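# Stand the cat litter pouch upright and clip it

## Task

Set the cat litter pouch upright near the centre of the table, with one of its wide faces turned toward the arms and kept away from both the pan and the scoop. The clip must finish attached to the pouch and holding it tightly. The pan must still be upright at the end. You must declare the task complete yourself.

## Robot and tools

ROBOT. There are two arms, left_arm and right_arm, each ending in a two-finger gripper. left_arm sits on the +y side. The names do not match the sides of the camera pictures. Calibrated base places: left_arm at (-0.020, +0.243, 0) m, quat_wxyz (+1.000, 0, 0, 0); right_arm at (+0.045, -0.336, 0) m, quat_wxyz (+1.000, 0, 0, +0.012).

FRAME. Everything is in one scene frame. The origin is at table height, roughly between the two bases. +x runs out over the table, +z is up, +y is toward left_arm. Positions are in metres. Orientations are quaternions written w first (qw, qx, qy, qz). On a gripper, +z is the direction the fingers point, and the fingers close along its y axis. end_effector_position is the point between the pads, about 1 cm short of the fingertips.

THE 16-NUMBER ROW. Every motion command is a row of 16 numbers covering both arms, even if only one moves: x, y, z, qw, qx, qy, qz, opening for left_arm, then the same eight for right_arm. x, y, z and the quaternion are an absolute target pose for that gripper in the scene frame, not an offset. Opening runs from -1 (closed) to +1 (fully open, 0.094 m). To keep an arm still, repeat its last reported pose and its current opening; a 0 for opening is a real command, not 'no change'. To keep an orientation steady, repeat the same target quaternion rather than copying the drifting reported one.

TOOLS.
execute_actions(actions, cameras): actions is a list of actions; each action is a list of 1 to 15 rows, one per 1/30 s step, and the last row is held until 15 steps have passed. Any target further than 0.6 m from the gripper's current position along one of its own axes causes the action to be rejected for both arms. An empty actions list just reports state and images.
move(target, speed, blend, opening_speed, blocking, cameras): drives each gripper in a straight line from its current Hand target to the target pose. target is one 16-number row, or a list of up to 15 rows that differ only in pose (a path through waypoints). speed is the top path speed in m/s, 0.002 to 0.5, default 0.25 (turning up to twice that in rad/s); one number or one per waypoint. blend, in metres, rounds corners at intermediate waypoints. opening_speed (0.2 or more, scale units per second) ramps the fingers; without it the opening is applied at once. blocking=false returns early while the move continues; then execute_actions is refused until wait or stop ends it, and a new move replaces the old one. Paths ignore obstacles and the other arm; faster moves lag, stray and hit harder.
wait(seconds, cameras): 0 to 10 s, robot holds its last command.
stop(): brakes a running move.
zoom_image(camera, region): camera is cam_high or cam_low; region is [x0, y0, x1, y1] in pixels of that camera's latest image (896x504, origin top-left), at most 504 by 504.
read_manual(section): only licence texts; moves nothing.
finished_scene(scene): scene is the current scene's number. The first call only asks you to double-check; a second call really ends it and cannot be undone.
cameras, where accepted: a list of names; omitted, null or ["all"] gives both, [] gives none; an unknown name invalidates the call.

RESULTS. Each result gives each gripper's end_effector_position and end_effector_quat_wxyz, joint positions (last number is finger opening in metres), joint torques, grip_measured (same scale as the commanded opening), Hand target, maybe Tool commands, and images. A move adds a 'move:' line: done, off_target, moving, held or fault, plus limits (paced = command clipped; held = steps withheld). done means at rest within 10 mm and 2 degrees; it says nothing about contact. 'pose unreachable' means the clearance check blocked that arm; it does not guard gripper-against-gripper contact. A resting gripper may sit about 1 cm off its command because of friction and weight. Each step is clipped to 100 mm and 20 degrees from the measured pose, so large targets may need several actions.

GRIPPING. Empty, grip_measured may read up to 1.6 mm wide. Commanding just under the reading at first contact grips gently; about 0.11 below it gives full force (about 50-62 N per pad), more for soft or round items, which can be crushed. To release, command well above grip_measured.

TORQUES. Include arm weight, carry per-arm offsets and noise; joints 1-3 wrap at ±28 N m.

HEAT. Holding loads, stretching out, or pushing at unreachable poses heats motors. MOTOR HOT appears at 75 °C; at 90 °C the arm folds and idles for the rest of the scene; at 100 °C it collapses.

AVOID. Dropping things, releasing moving objects, fast impacts, hard presses, and any contact between the two arms (which can fail the task). Nothing may fall or be left off the table. Loose objects may occasionally be nudged by outside pushes. Faults and stops cost time, and the robot keeps running while you think.

Each tool is called after "Request:" as name(argument=value, ...), one argument or row to a line, values as JSON.

## Session

Request:
execute_actions(
  actions=[],
)

Scene clock: 0.00 s.
left_arm: end_effector_position=(+0.1670, +0.4592, +0.1695) grip_measured=+1.000 end_effector_quat_wxyz=(-0.234, +0.685, -0.486, -0.490) | right_arm: end_effector_position=(+0.1396, -0.1550, +0.1164) grip_measured=+1.000 end_effector_quat_wxyz=(+0.373, -0.231, +0.889, +0.133)
Joint positions: left_arm=[0.27 1.752 1.216 -1.516 -1.089 -1.931 0.094] | right_arm=[1.654 0.743 0.521 -0.887 0.697 1 0.094]
Joint velocities: left_arm=[-0.007 -0.017 0.012 0.022 -0.037 -0.066 0] | right_arm=[0.007 -0.022 -0.007 0.022 0.007 0.007 0]
Joint torques (N m): no reading
Motor temperatures (°C): left_arm=[30 33 35 31 29 30 28] | right_arm=[27 36 33 30 26 27 28]
Heat: left arm: 35 °C; right arm: 36 °C.
Hand target: left_arm +0.1682, +0.4608, +0.1738; -0.242, +0.684, -0.483, -0.490 | right_arm +0.1417, -0.1559, +0.1200; +0.380, -0.228, +0.887, +0.132
Tool commands: left_gripper/opening=+1.0 right_gripper/opening=+1.0

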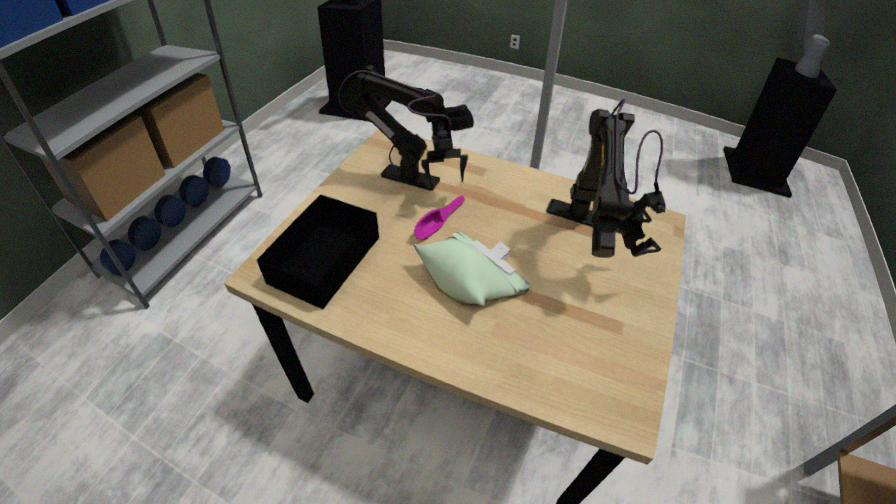

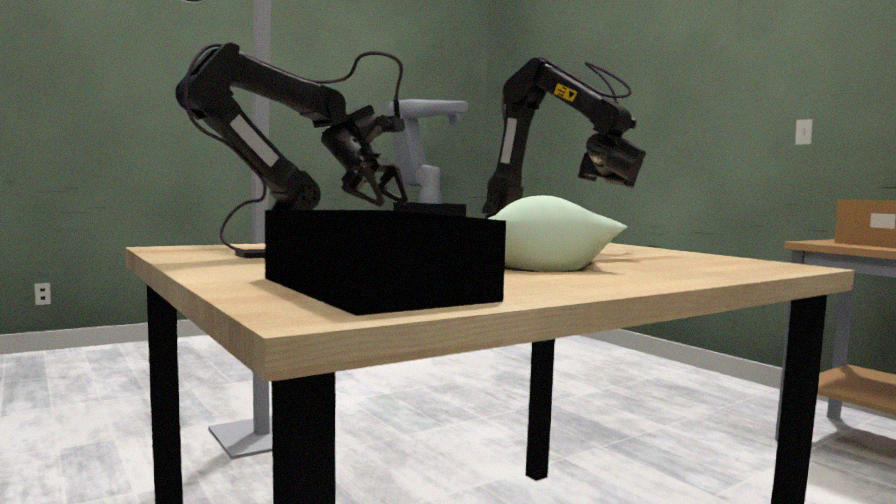

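Request:
zoom_image(
  camera="cam_high",
  region=[380, 170, 580, 320],
)

Request:
zoom_image(
  camera="cam_low",
  region=[240, 160, 660, 330],
)

Request:
zoom_image(
  camera="cam_high",
  region=[220, 50, 720, 480],
)

Scaled by 2.520.

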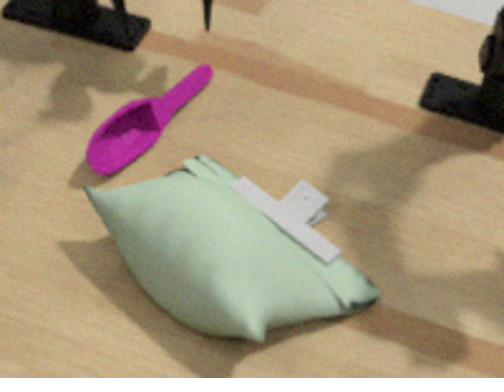

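Scaled by 1.200.

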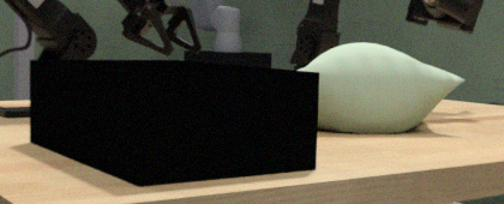

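Scaled by 1.008.

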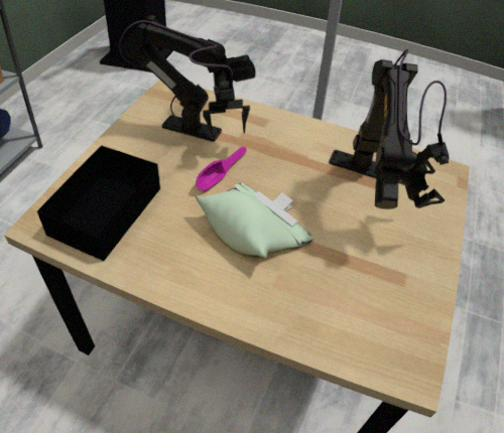

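Request:
zoom_image(
  camera="cam_high",
  region=[445, 220, 545, 310],
)

Request:
zoom_image(
  camera="cam_low",
  region=[470, 160, 650, 290],
)

Request:
zoom_image(
  camera="cam_high",
  region=[330, 120, 530, 250],
)

Request:
zoom_image(
  camera="cam_high",
  region=[520, 90, 700, 280],
)

Scaled by 5.040.

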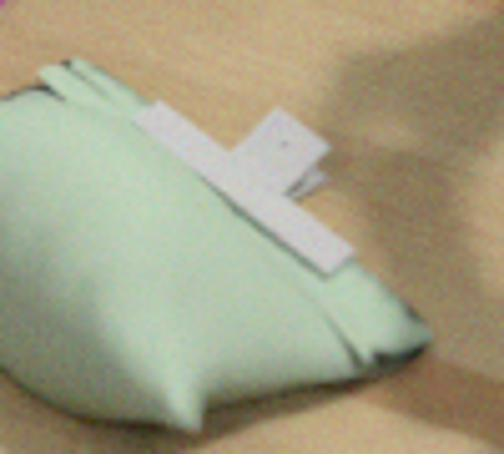

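Scaled by 2.800.

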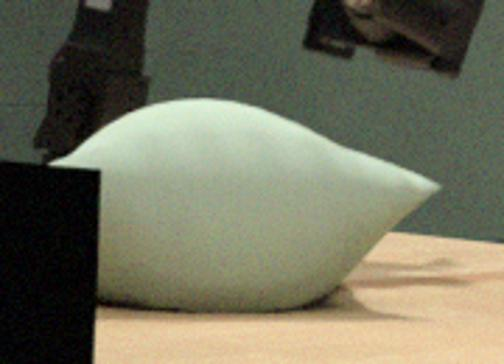

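Scaled by 2.520.

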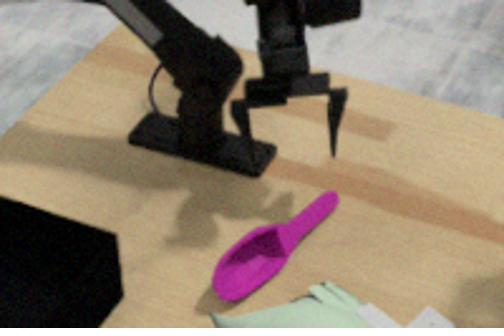

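Scaled by 2.653.

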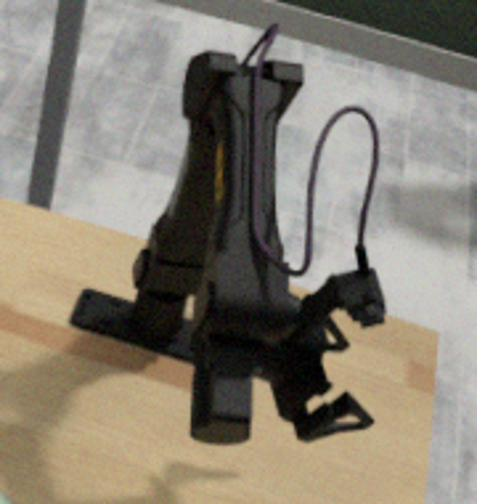

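Request:
move(
  target=[0.27, 0.25, 0.17, 0.1394, -0.5204, 0.8137, -0.2180, 1.0, 0.14, -0.12, 0.20, 0.1394, -0.5204, 0.8137, -0.2180, 1.0],
  speed=0.2,
)

Scene clock: 13.90 s.
left_arm: end_effector_position=(+0.2687, +0.2473, +0.1697) grip_measured=+1.000 end_effector_quat_wxyz=(+0.122, -0.524, +0.815, -0.216) | right_arm: end_effector_position=(+0.1390, -0.1223, +0.1886) grip_measured=+1.000 end_effector_quat_wxyz=(+0.169, -0.538, +0.807, -0.174)
Joint positions: left_arm=[0.202 1.258 1.101 -1.014 0.309 -1.005 0.094] | right_arm=[1.49 1.449 1.349 -1.554 0.484 0.36 0.094]
Joint velocities: left_arm=[0.002 -0.017 -0.007 -0.051 -0.007 -0.007 0] | right_arm=[-0.002 -0.002 -0.027 0.037 -0.007 0.007 0]
Joint torques (N m): left_arm=[0.28 -4.38 5.94 1.25 0.25 0.11] | right_arm=[-0.68 -5.09 7.92 -0.11 0.32 -0.05]
Motor temperatures (°C): left_arm=[30 34 36 31 29 30 28] | right_arm=[27 36 36 30 26 27 28]
Heat: left arm: 36 °C; right arm: 36 °C.
Hand target: left_arm +0.2681, +0.2479, +0.1699; +0.128, -0.521, +0.815, -0.219 | right_arm +0.1413, -0.1198, +0.1970; +0.178, -0.532, +0.811, -0.165
Off the commanded pose: left_arm 0.003 m, 2 deg | right_arm 0.012 m, 6 deg.
joint sent to its limit (right arm) — joint 4 (wrist pitch), lower limit. The joint targets are off in orientation, not in position.
move: off_target (right_arm)

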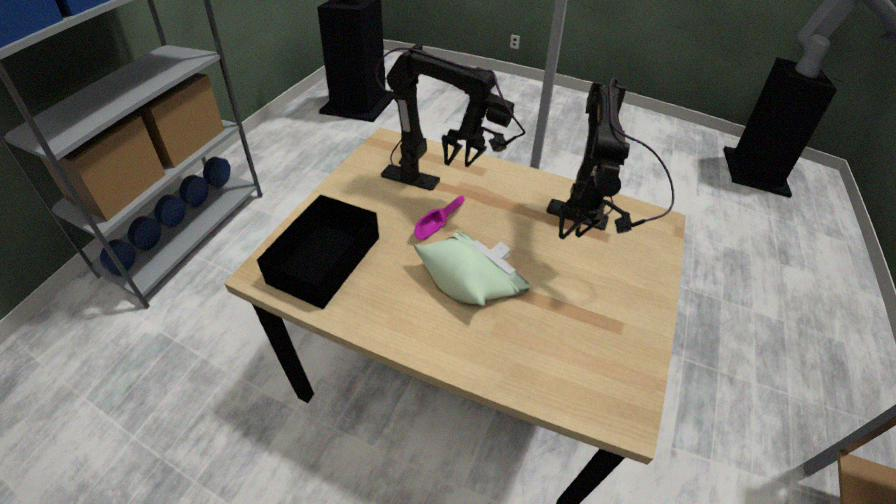

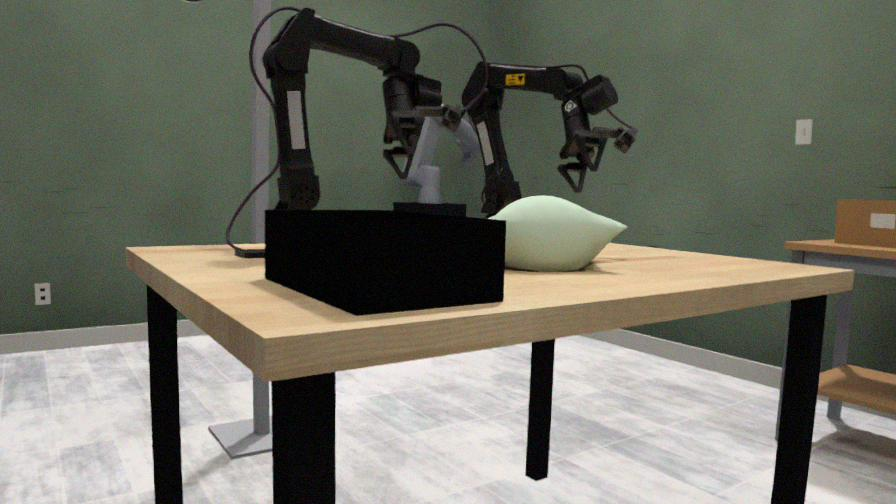

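Request:
zoom_image(
  camera="cam_high",
  region=[500, 70, 700, 290],
)

Request:
zoom_image(
  camera="cam_high",
  region=[380, 40, 540, 250],
)

Request:
zoom_image(
  camera="cam_low",
  region=[350, 60, 650, 280],
)

Scaled by 2.291.

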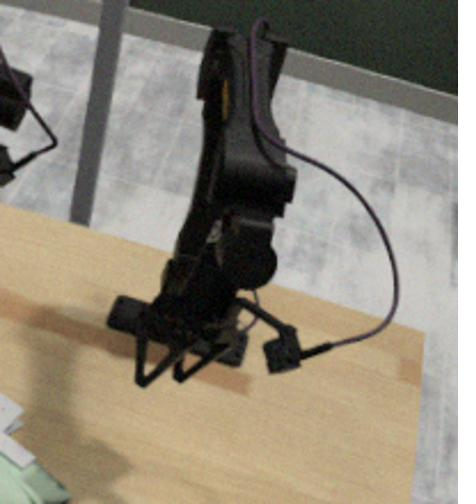

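Scaled by 2.400.

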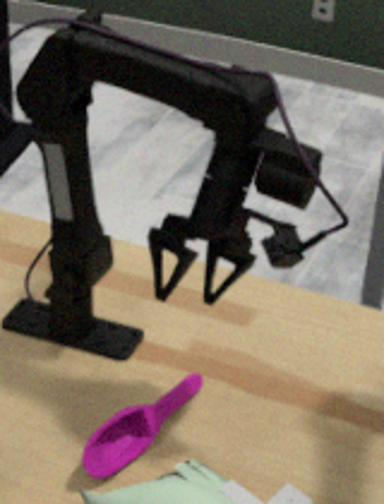

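Scaled by 1.680.

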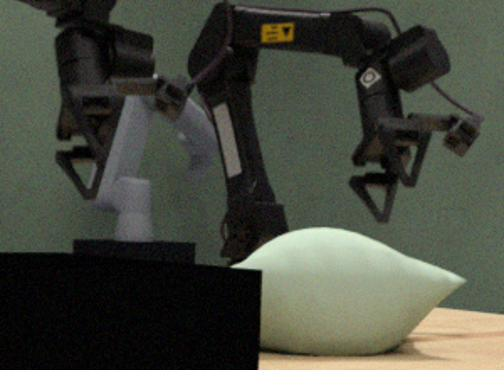

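Request:
zoom_image(
  camera="cam_high",
  region=[220, 270, 280, 320],
)

Request:
zoom_image(
  camera="cam_high",
  region=[620, 430, 680, 480],
)

Request:
zoom_image(
  camera="cam_high",
  region=[650, 190, 710, 240],
)

Request:
zoom_image(
  camera="cam_high",
  region=[350, 110, 410, 160],
)

Scaled by 8.400.

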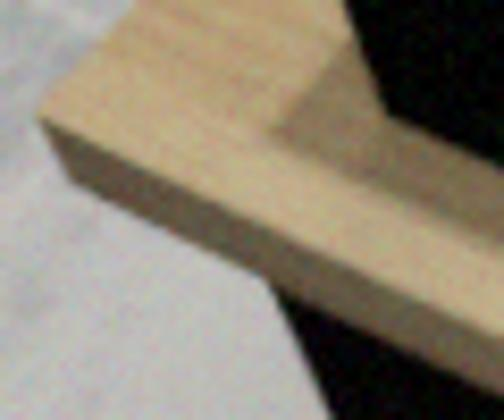

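Scaled by 8.400.

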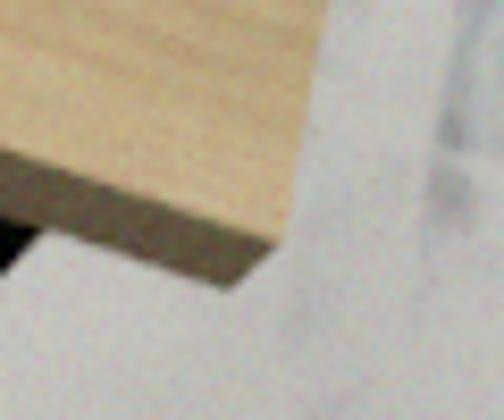

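Scaled by 8.400.

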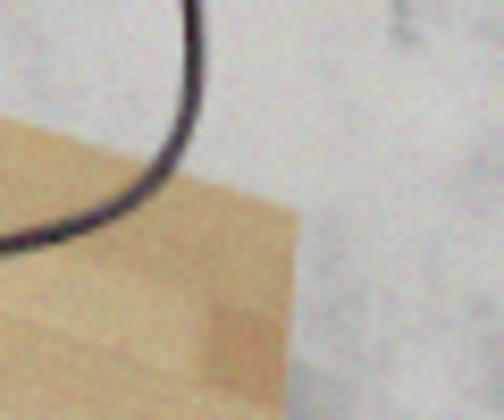

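Scaled by 8.400.

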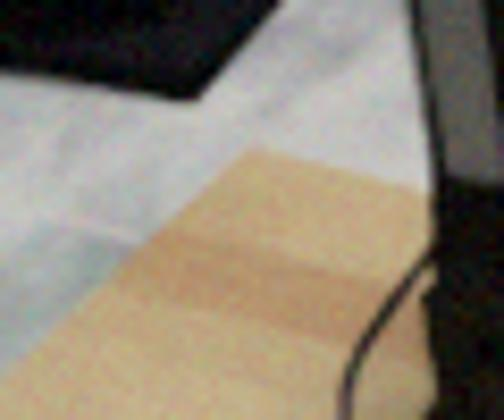

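Request:
zoom_image(
  camera="cam_low",
  region=[110, 230, 170, 280],
)

Request:
zoom_image(
  camera="cam_low",
  region=[240, 340, 300, 390],
)

Request:
zoom_image(
  camera="cam_low",
  region=[810, 250, 870, 300],
)

Request:
zoom_image(
  camera="cam_low",
  region=[380, 100, 480, 200],
)

Request:
zoom_image(
  camera="cam_low",
  region=[540, 110, 640, 210],
)

Scaled by 8.400.

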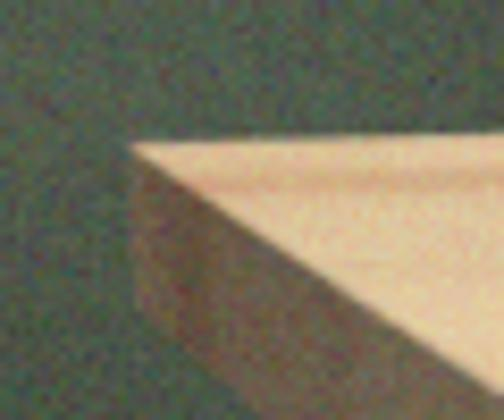

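Scaled by 8.400.

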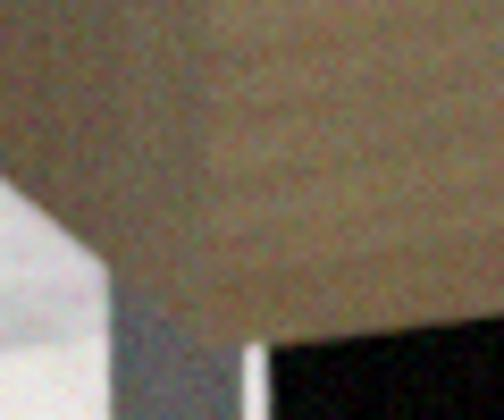

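Scaled by 8.400.

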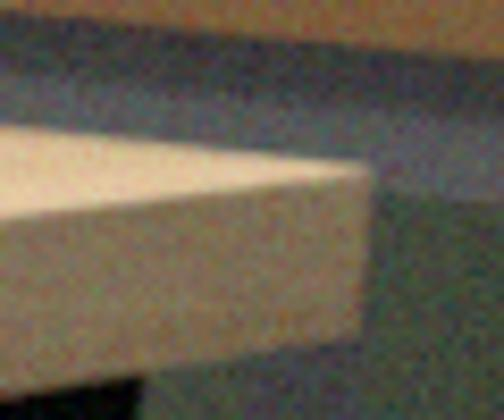

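Scaled by 5.040.

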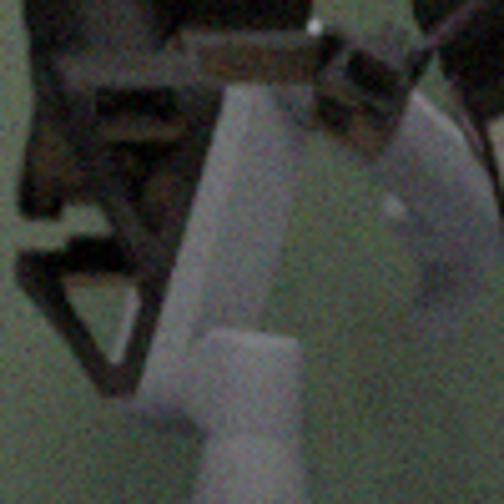

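Scaled by 5.040.

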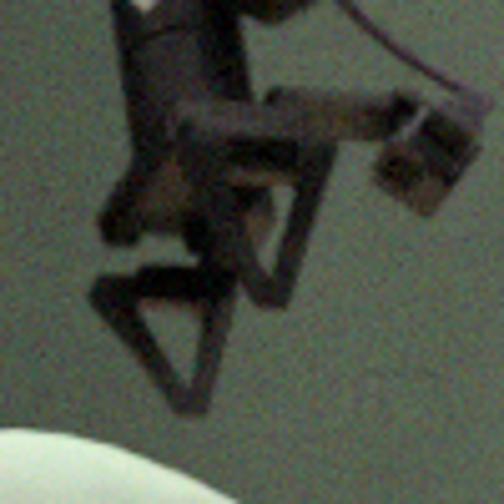

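Request:
zoom_image(
  camera="cam_low",
  region=[230, 310, 300, 370],
)

Request:
zoom_image(
  camera="cam_low",
  region=[590, 200, 680, 280],
)

Scaled by 7.200.

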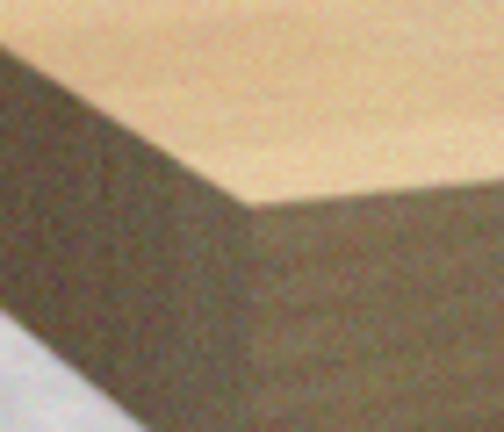

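Scaled by 5.600.

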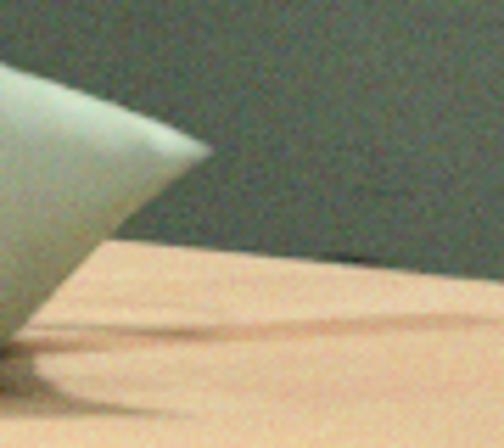

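Request:
zoom_image(
  camera="cam_high",
  region=[465, 230, 525, 280],
)

Request:
zoom_image(
  camera="cam_high",
  region=[440, 220, 500, 270],
)

Request:
zoom_image(
  camera="cam_high",
  region=[490, 260, 550, 310],
)

Scaled by 8.400.

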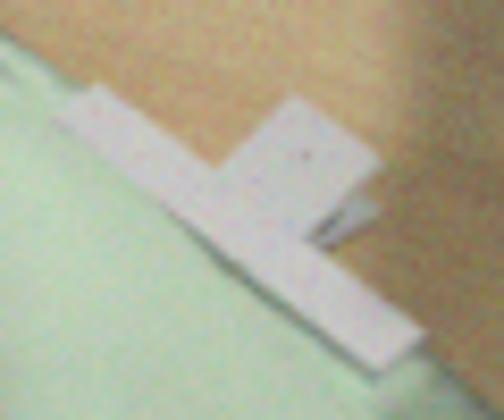

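Scaled by 8.400.

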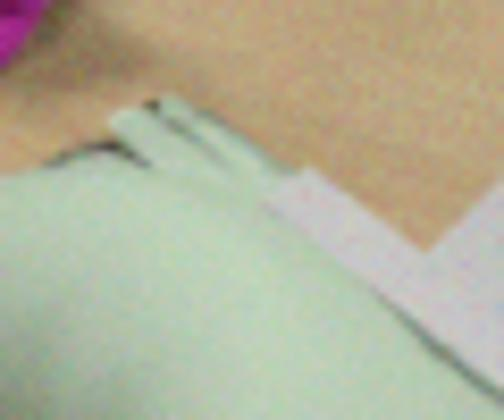

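Scaled by 8.400.

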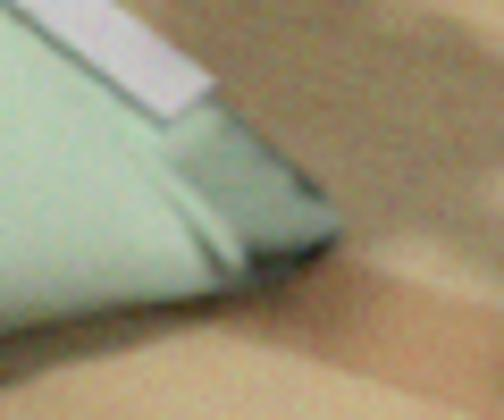

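Request:
move(
  target=[0.28, 0.31, 0.16, 0.3280, -0.4274, 0.6684, -0.5129, 1.0, 0.2605, 0.0681, 0.15, 0.0, 0.9767, -0.2147, 0.0, 1.0],
  speed=0.2,
)

Scene clock: 35.13 s.
left_arm: end_effector_position=(+0.2836, +0.3114, +0.1635) grip_measured=+1.000 end_effector_quat_wxyz=(+0.325, -0.424, +0.668, -0.518) | right_arm: end_effector_position=(+0.2652, +0.0660, +0.1540) grip_measured=+1.000 end_effector_quat_wxyz=(-0.052, +0.975, -0.213, +0.028)
Joint positions: left_arm=[0.765 1.2 0.49 0.073 1.132 -0.985 0.094] | right_arm=[1.052 2.274 2.36 -1.541 0.024 -1.637 0.094]
Joint velocities: left_arm=[-0.017 0.002 -0.017 0.022 0.007 -0.051 0] | right_arm=[-0.002 0.007 -0.007 0.051 0.095 -0.022 0]
Joint torques (N m): left_arm=[0.28 -2.37 5.72 1.64 0.51 0] | right_arm=[-0.55 -10.56 7.88 0.18 -0.21 -0.08]
Motor temperatures (°C): left_arm=[30 34 38 32 29 30 28] | right_arm=[27 38 39 30 26 27 28]
Heat: left arm: 38 °C; right arm: 39 °C.
Hand target: left_arm +0.2818, +0.3102, +0.1607; +0.323, -0.422, +0.667, -0.522 | right_arm +0.2652, +0.0664, +0.1505; -0.047, +0.976, -0.213, +0.017
Off the commanded pose: left_arm 0.005 m, 1 deg | right_arm 0.007 m, 7 deg.
joint sent to its limit (right arm) — joint 4 (wrist pitch), lower limit. The joint targets are off in position and orientation.
move: off_target (right_arm)

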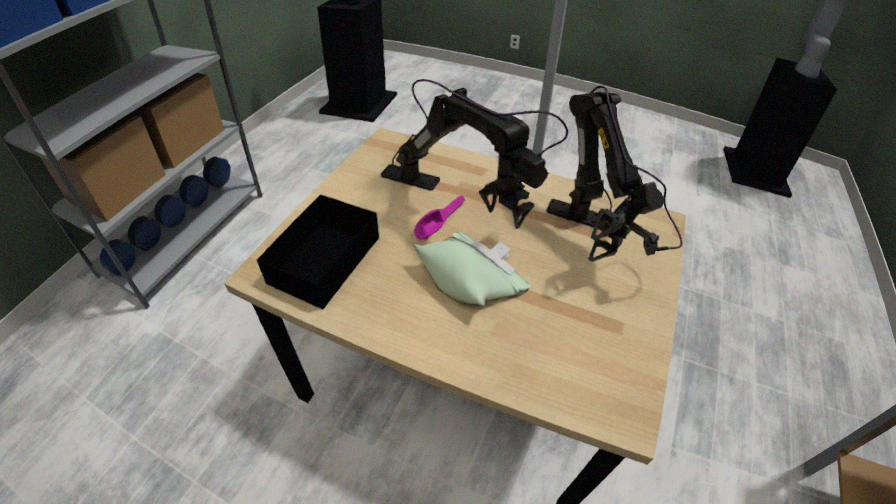

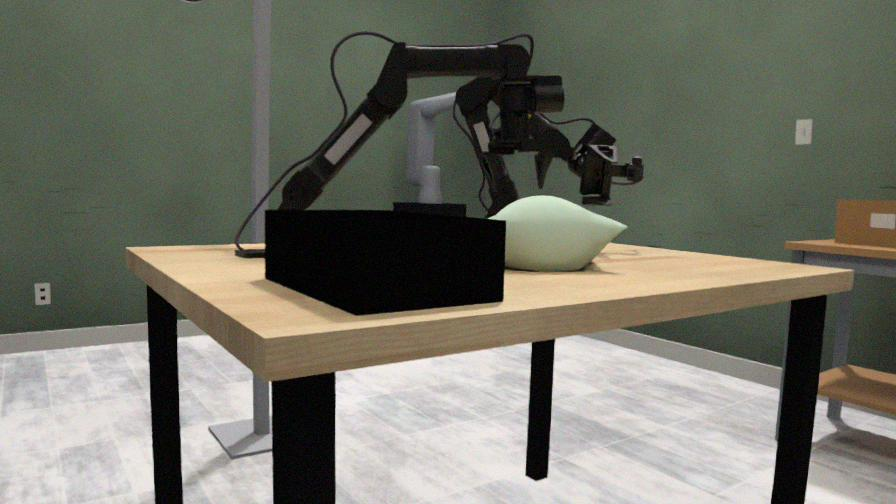

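Request:
move(
  target=[0.28, 0.31, 0.16, 0.3280, -0.4274, 0.6684, -0.5129, 1.0, 0.2605, 0.0681, 0.07, 0.0, 0.9767, -0.2147, 0.0, 1.0],
  speed=0.12,
)

Request:
zoom_image(
  camera="cam_high",
  region=[430, 160, 560, 300],
)

Request:
zoom_image(
  camera="cam_high",
  region=[460, 200, 540, 280],
)

Scene clock: 37.33 s.
left_arm: end_effector_position=(+0.2824, +0.3113, +0.1591) grip_measured=+1.000 end_effector_quat_wxyz=(+0.322, -0.430, +0.667, -0.515) | right_arm: end_effector_position=(+0.2656, +0.0686, +0.0812) grip_measured=+1.000 end_effector_quat_wxyz=(-0.010, +0.977, -0.214, +0.013)
Joint positions: left_arm=[0.765 1.2 0.479 0.074 1.123 -0.987 0.094] | right_arm=[1.052 2.337 2.178 -1.387 0.019 -1.634 0.094]
Joint velocities: left_arm=[-0.002 0.002 -0.007 -0.007 -0.081 -0.007 0] | right_arm=[0.002 0.007 -0.002 -0.051 0.007 -0.081 0]
Joint torques (N m): left_arm=[-0.05 -4.41 5.68 1.56 0.29 0.04] | right_arm=[0.08 -11.3 4.72 0.26 -0.23 0.08]
Motor temperatures (°C): left_arm=[30 34 38 33 29 30 28] | right_arm=[27 39 38 30 26 27 28]
Heat: left arm: 38 °C; right arm: 39 °C.
Hand target: left_arm +0.2800, +0.3099, +0.1598; +0.328, -0.427, +0.668, -0.513 | right_arm +0.2606, +0.0683, +0.0699; +0.000, +0.976, -0.216, +0.000
Off the commanded pose: left_arm 0.003 m, 1 deg | right_arm 0.012 m, 2 deg.
move: off_target (right_arm)

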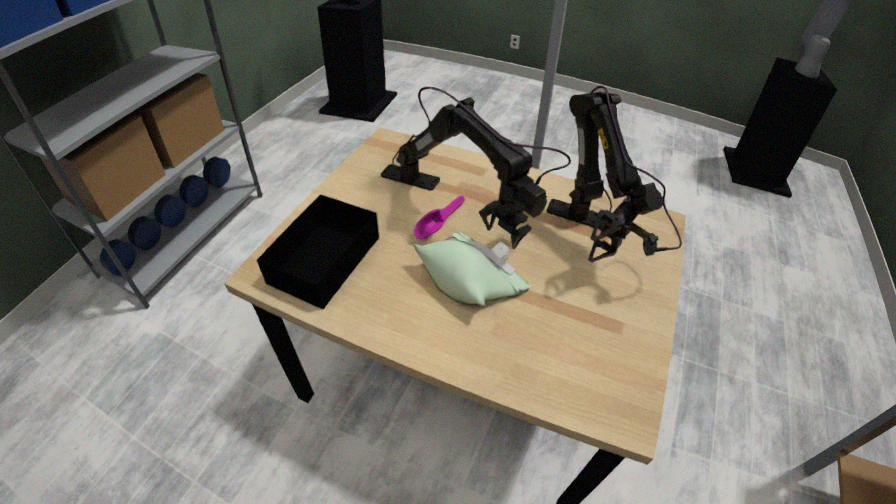

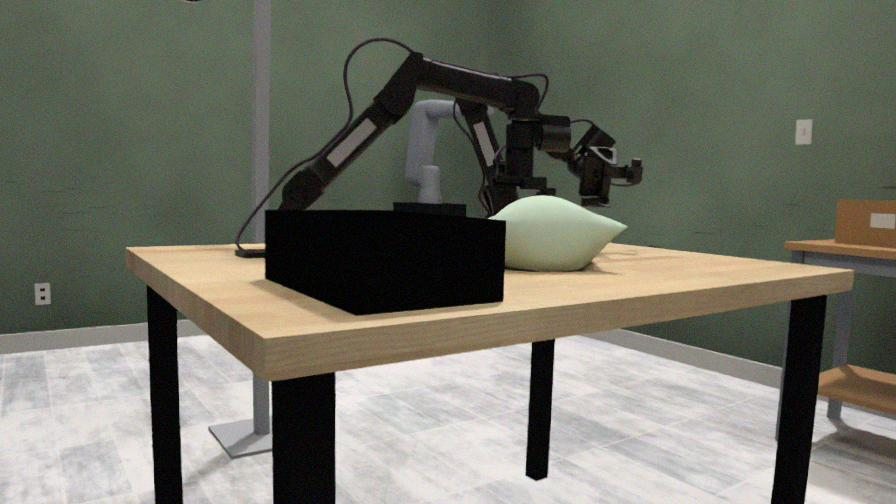

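Scaled by 3.600.

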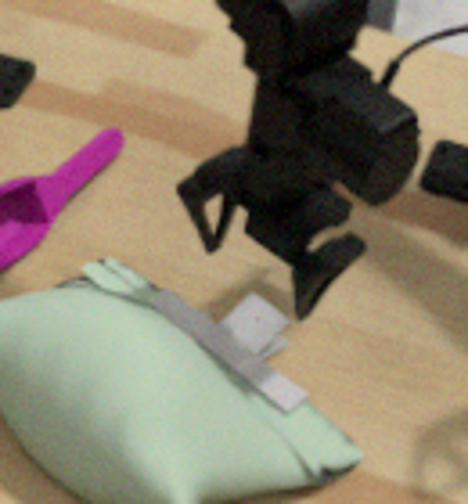

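Scaled by 6.300.

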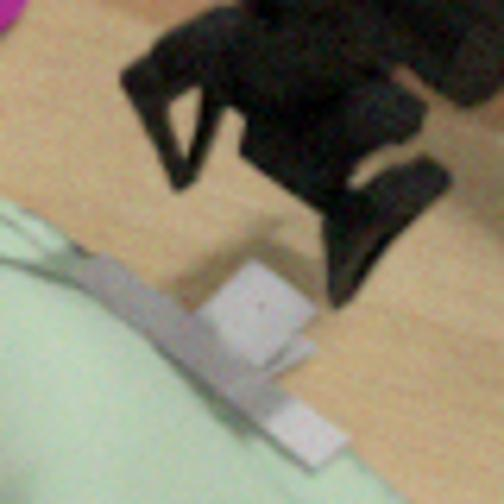

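Request:
move(
  target=[0.28, 0.31, 0.16, 0.3280, -0.4274, 0.6684, -0.5129, 1.0, 0.2590, 0.0681, 0.016, 0.0, 0.9767, -0.2147, 0.0, 1.0],
  speed=0.1,
  cameras=["cam_high"],
)

Request:
zoom_image(
  camera="cam_high",
  region=[460, 200, 540, 280],
)

Scene clock: 39.07 s.
left_arm: end_effector_position=(+0.2824, +0.3114, +0.1591) grip_measured=+1.000 end_effector_quat_wxyz=(+0.322, -0.430, +0.667, -0.515) | right_arm: end_effector_position=(+0.2663, +0.0702, +0.0301) grip_measured=+1.000 end_effector_quat_wxyz=(-0.013, +0.977, -0.215, +0.013)
Joint positions: left_arm=[0.765 1.2 0.479 0.074 1.122 -0.987 0.094] | right_arm=[1.052 2.343 1.986 -1.182 0.018 -1.633 0.094]
Joint velocities: left_arm=[-0.027 -0.002 0.007 -0.022 0.037 -0.037 0] | right_arm=[-0.002 -0.007 -0.002 0.007 -0.051 -0.022 0]
Joint torques (N m): left_arm=[0.01 -4.26 5.91 1.55 0.28 0.01] | right_arm=[0.23 -10.97 4.75 0.24 -0.24 0.07]
Motor temperatures (°C): left_arm=[30 34 38 33 29 30 28] | right_arm=[27 40 38 30 26 27 28]
Heat: left arm: 38 °C; right arm: 40 °C.
Hand target: left_arm +0.2801, +0.3101, +0.1599; +0.328, -0.427, +0.668, -0.513 | right_arm +0.2590, +0.0681, +0.0162; +0.000, +0.977, -0.215, +0.000
Off the commanded pose: left_arm 0.003 m, 1 deg | right_arm 0.016 m, 2 deg.
move: off_target (right_arm)
Images, in order (width x height): cam_high 896x504.

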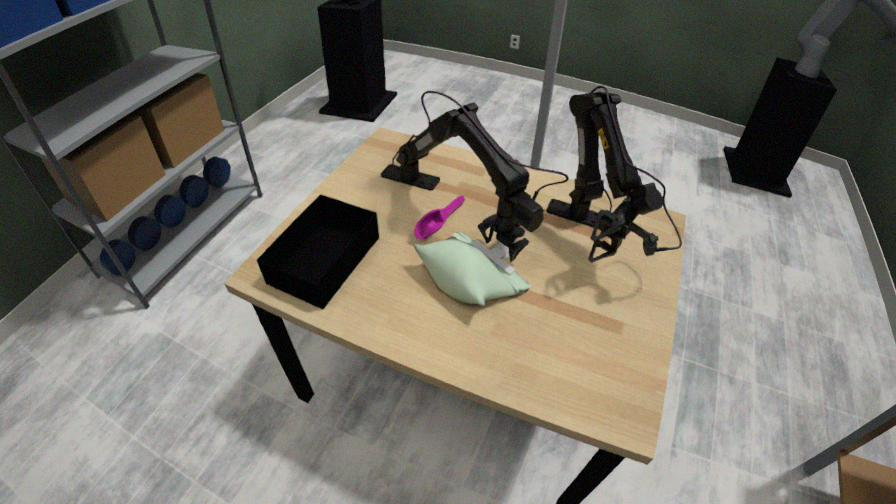

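Scaled by 6.300.

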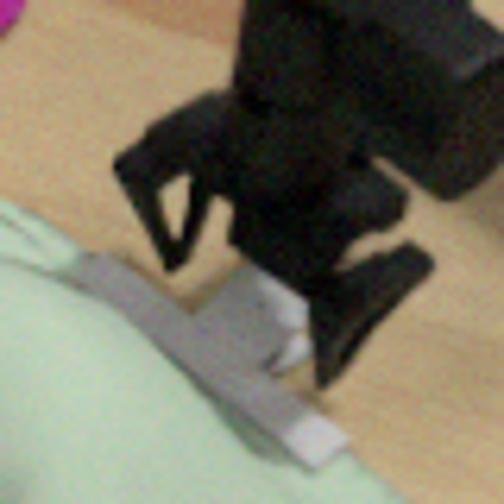

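Request:
move(
  target=[0.28, 0.31, 0.16, 0.3280, -0.4274, 0.6684, -0.5129, 1.0, 0.2535, 0.0663, 0.004, 0.0, 0.9767, -0.2147, 0.0, 1.0],
  speed=0.06,
  cameras=["cam_high"],
)

Request:
zoom_image(
  camera="cam_high",
  region=[460, 200, 540, 280],
)

Scene clock: 40.20 s.
left_arm: end_effector_position=(+0.2824, +0.3114, +0.1591) grip_measured=+1.000 end_effector_quat_wxyz=(+0.322, -0.430, +0.667, -0.515) | right_arm: end_effector_position=(+0.2633, +0.0696, +0.0161) grip_measured=+1.000 end_effector_quat_wxyz=(-0.013, +0.976, -0.217, +0.013)
Joint positions: left_arm=[0.765 1.2 0.479 0.074 1.122 -0.987 0.094] | right_arm=[1.057 2.343 1.93 -1.126 0.018 -1.624 0.094]
Joint velocities: left_arm=[0.002 -0.007 -0.007 0.066 0.022 0.037 0] | right_arm=[0.002 -0.002 0.002 -0.007 -0.007 -0.022 0]
Joint torques (N m): left_arm=[0.38 -4.22 5.75 1.53 0.35 0.04] | right_arm=[0.55 -11.79 4.08 0.27 -0.22 0.04]
Motor temperatures (°C): left_arm=[30 34 38 33 29 30 28] | right_arm=[27 40 38 30 26 27 28]
Heat: left arm: 38 °C; right arm: 40 °C.
Hand target: left_arm +0.2801, +0.3100, +0.1599; +0.328, -0.427, +0.668, -0.513 | right_arm +0.2533, +0.0665, +0.0042; +0.000, +0.977, -0.215, +0.000
Off the commanded pose: left_arm 0.003 m, 1 deg | right_arm 0.016 m, 2 deg.
move: off_target (right_arm)
Images, in order (width x height): cam_high 896x504.

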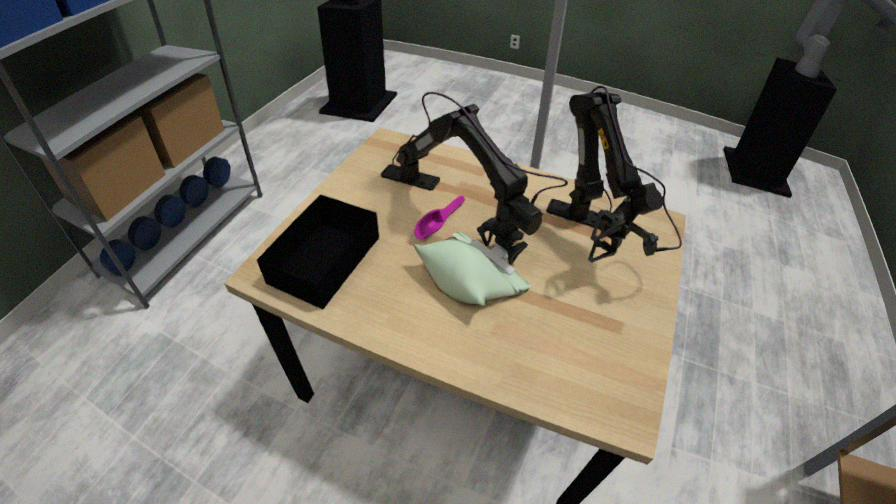

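Scaled by 6.300.

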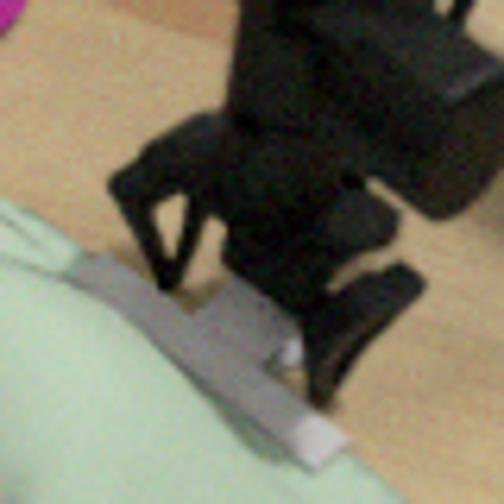

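Request:
move(
  target=[0.28, 0.31, 0.16, 0.3280, -0.4274, 0.6684, -0.5129, 1.0, 0.2535, 0.0663, 0.004, 0.0, 0.9767, -0.2147, 0.0, -0.28],
  speed=0.06,
  opening_speed=0.6,
  cameras=["cam_high"],
)

Request:
zoom_image(
  camera="cam_high",
  region=[400, 190, 560, 320],
)

Scene clock: 42.73 s.
left_arm: end_effector_position=(+0.2824, +0.3114, +0.1591) grip_measured=+1.000 end_effector_quat_wxyz=(+0.322, -0.430, +0.667, -0.515) | right_arm: end_effector_position=(+0.2648, +0.0726, +0.0162) grip_measured=-0.159 end_effector_quat_wxyz=(-0.020, +0.976, -0.217, +0.014)
Joint positions: left_arm=[0.765 1.2 0.479 0.074 1.122 -0.987 0.094] | right_arm=[1.057 2.343 1.93 -1.112 0.017 -1.623 0.04]
Joint velocities: left_arm=[0.017 -0.007 -0.007 0.007 0.095 -0.066 0] | right_arm=[-0.012 0.002 0.002 -0.051 0.051 -0.022 -0.003]
Joint torques (N m): left_arm=[0.21 -4.21 5.68 1.55 0.33 0.01] | right_arm=[0.91 -11.64 4.15 0.16 -0.23 0.07]
Motor temperatures (°C): left_arm=[30 34 38 33 29 30 28] | right_arm=[27 42 37 30 26 27 28]
Heat: left arm: 38 °C; right arm: 42 °C.
Hand target: left_arm +0.2801, +0.3100, +0.1599; +0.328, -0.427, +0.668, -0.513 | right_arm +0.2536, +0.0663, +0.0043; +0.000, +0.977, -0.215, +0.000
Off the commanded pose: left_arm 0.003 m, 1 deg | right_arm 0.018 m, 3 deg.
move: off_target (right_arm)
Images, in order (width x height): cam_high 896x504.

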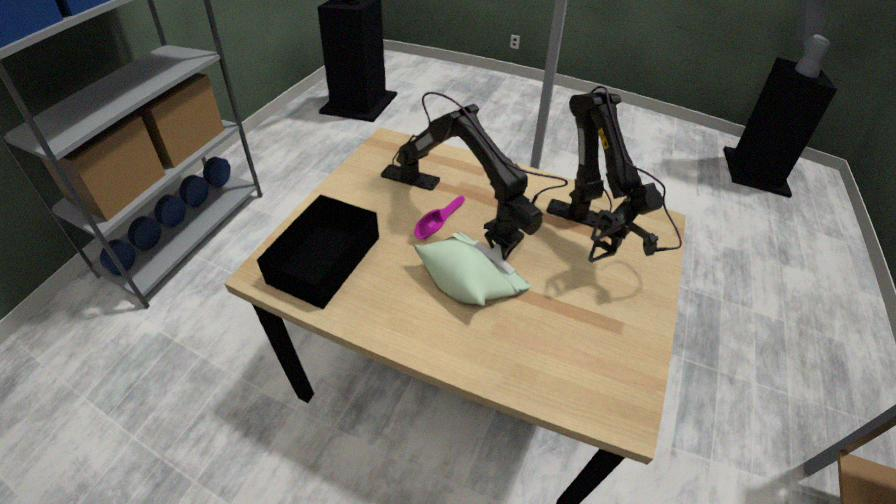

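Scaled by 3.150.

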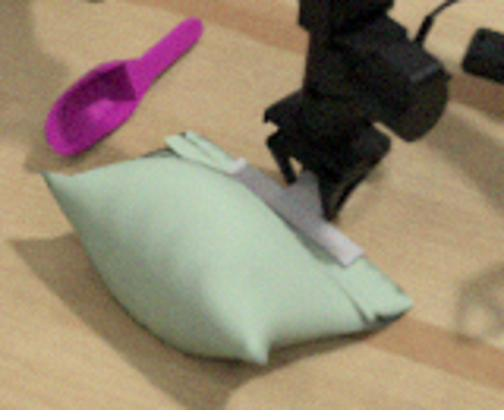

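Request:
move(
  target=[0.28, 0.31, 0.16, 0.3280, -0.4274, 0.6684, -0.5129, 1.0, 0.2700, 0.0690, 0.055, -0.0187, 0.9730, -0.2139, -0.0851, -0.28],
  speed=0.06,
)

Request:
zoom_image(
  camera="cam_high",
  region=[400, 190, 560, 320],
)

Request:
zoom_image(
  camera="cam_low",
  region=[480, 150, 660, 290],
)

Scene clock: 45.00 s.
left_arm: end_effector_position=(+0.2824, +0.3114, +0.1591) grip_measured=+1.000 end_effector_quat_wxyz=(+0.322, -0.430, +0.667, -0.515) | right_arm: end_effector_position=(+0.2719, +0.0685, +0.0491) grip_measured=-0.161 end_effector_quat_wxyz=(-0.022, +0.974, -0.213, -0.072)
Joint positions: left_arm=[0.765 1.2 0.479 0.074 1.122 -0.987 0.094] | right_arm=[0.975 2.392 2.141 -1.329 -0.151 -1.713 0.039]
Joint velocities: left_arm=[0.002 -0.012 0.002 -0.022 0.066 -0.066 0] | right_arm=[-0.002 -0.007 0.017 -0.11 -0.007 -0.007 0]
Joint torques (N m): left_arm=[0.2 -4.45 5.81 1.54 0.32 0.07] | right_arm=[-0.51 -12.05 8.88 -0.2 -0.31 -0.05]
Motor temperatures (°C): left_arm=[30 34 38 33 29 30 28] | right_arm=[27 42 37 30 26 27 28]
Heat: left arm: 38 °C; right arm: 42 °C.
Hand target: left_arm +0.2801, +0.3100, +0.1599; +0.328, -0.427, +0.668, -0.513 | right_arm +0.2703, +0.0684, +0.0551; -0.020, +0.973, -0.215, -0.084
Off the commanded pose: left_arm 0.003 m, 1 deg | right_arm 0.006 m, 2 deg.
move: done

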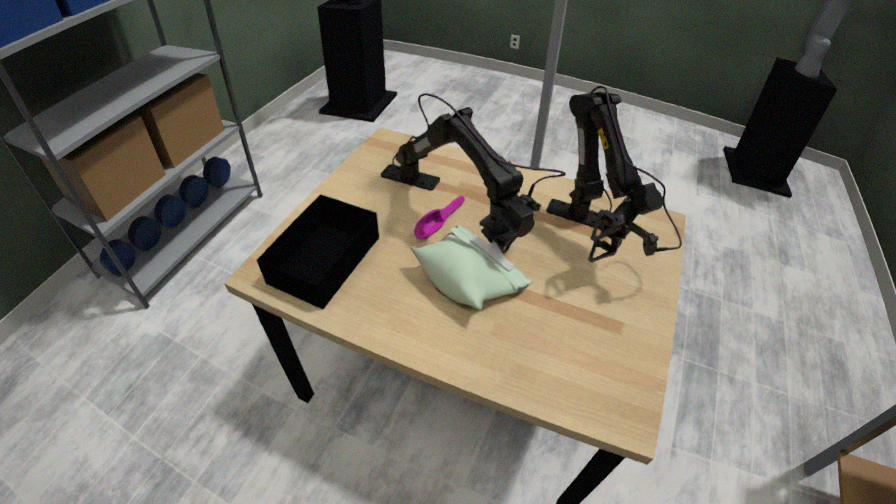

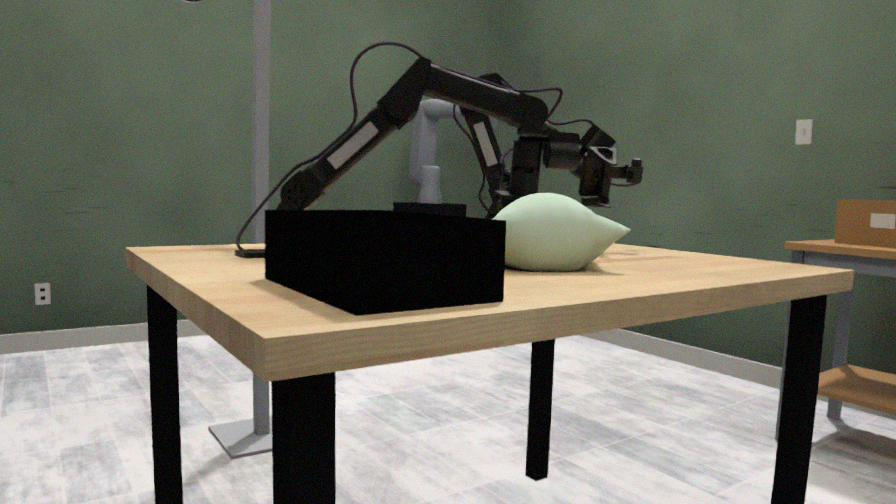

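Scaled by 3.150.

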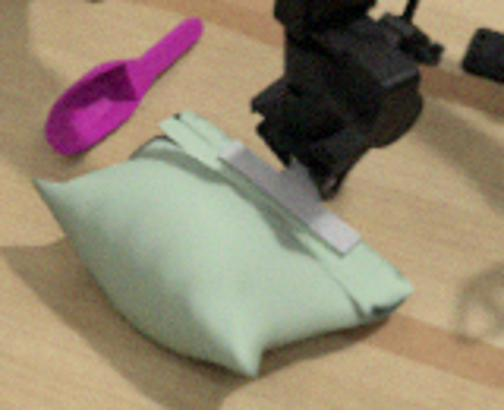

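Scaled by 2.800.

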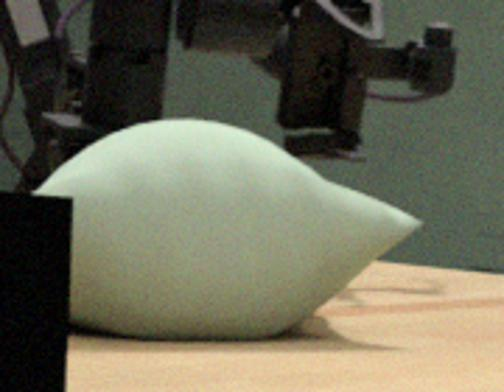

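Request:
move(
  target=[
    [0.28, 0.31, 0.16, 0.3280, -0.4274, 0.6684, -0.5129, 1.0, 0.2806, 0.0643, 0.087, -0.0372, 0.9619, -0.2114, -0.1696, -0.28],
    [0.28, 0.31, 0.16, 0.3280, -0.4274, 0.6684, -0.5129, 1.0, 0.2958, 0.0573, 0.116, -0.0555, 0.9434, -0.2074, -0.2528, -0.28],
  ],
  speed=0.06,
  blend=0.01,
)

Request:
zoom_image(
  camera="cam_high",
  region=[400, 190, 560, 320],
)

Request:
zoom_image(
  camera="cam_low",
  region=[480, 150, 660, 290],
)

Scene clock: 48.57 s.
left_arm: end_effector_position=(+0.2824, +0.3114, +0.1591) grip_measured=+1.000 end_effector_quat_wxyz=(+0.322, -0.430, +0.667, -0.515) | right_arm: end_effector_position=(+0.2915, +0.0587, +0.0913) grip_measured=-0.161 end_effector_quat_wxyz=(-0.087, +0.944, -0.220, -0.228)
Joint positions: left_arm=[0.765 1.2 0.479 0.074 1.122 -0.987 0.094] | right_arm=[0.806 2.463 2.357 -1.543 -0.487 -1.874 0.039]
Joint velocities: left_arm=[-0.012 0.002 -0.022 -0.066 0.007 -0.081 0] | right_arm=[-0.012 -0.007 -0.007 0.037 0.051 -0.007 -0.001]
Joint torques (N m): left_arm=[0.13 -4.21 5.68 1.59 0.32 0] | right_arm=[-1.74 -16.87 6.93 -0.12 -0.54 -0.01]
Motor temperatures (°C): left_arm=[30 34 38 34 29 30 28] | right_arm=[27 44 38 30 26 27 28]
Heat: left arm: 38 °C; right arm: 44 °C.
Hand target: left_arm +0.2801, +0.3100, +0.1599; +0.328, -0.427, +0.668, -0.513 | right_arm +0.2958, +0.0558, +0.1160; -0.111, +0.942, -0.223, -0.224
Off the commanded pose: left_arm 0.003 m, 1 deg | right_arm 0.025 m, 5 deg.
joint sent to its limit (right arm) — joint 4 (wrist pitch), lower limit. The joint targets are off in orientation, not in position.
move: off_target (right_arm)

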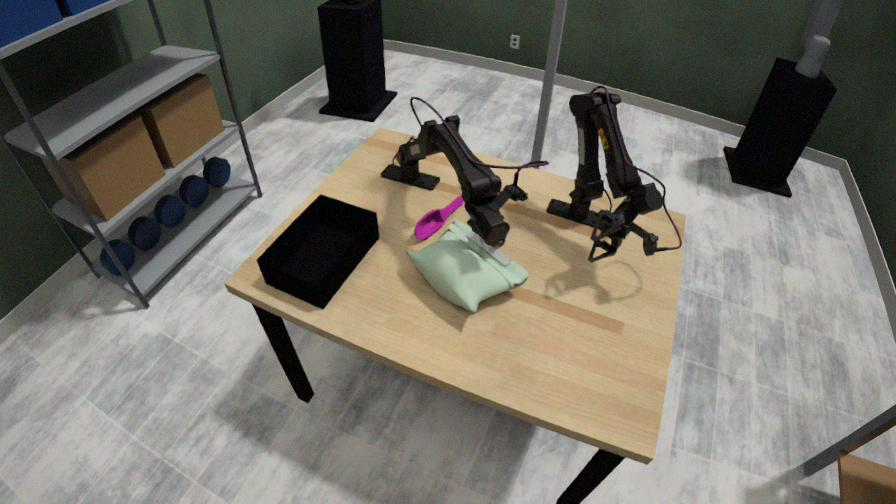

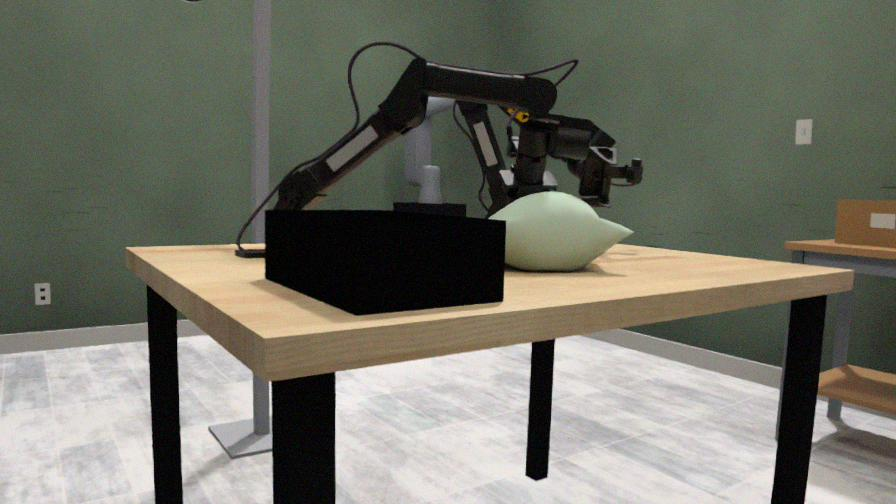

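Scaled by 3.150.

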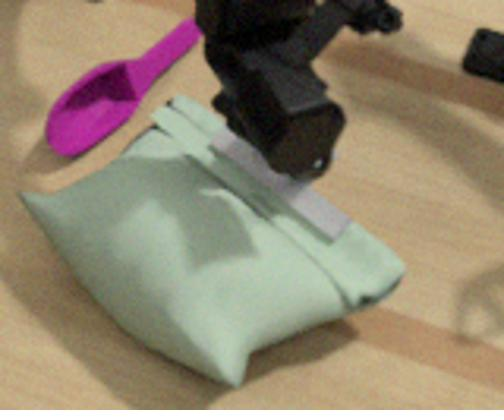

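Scaled by 2.800.

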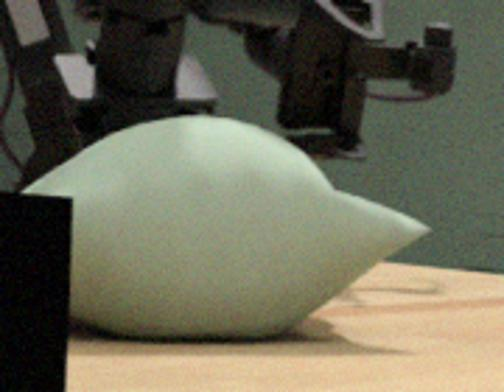

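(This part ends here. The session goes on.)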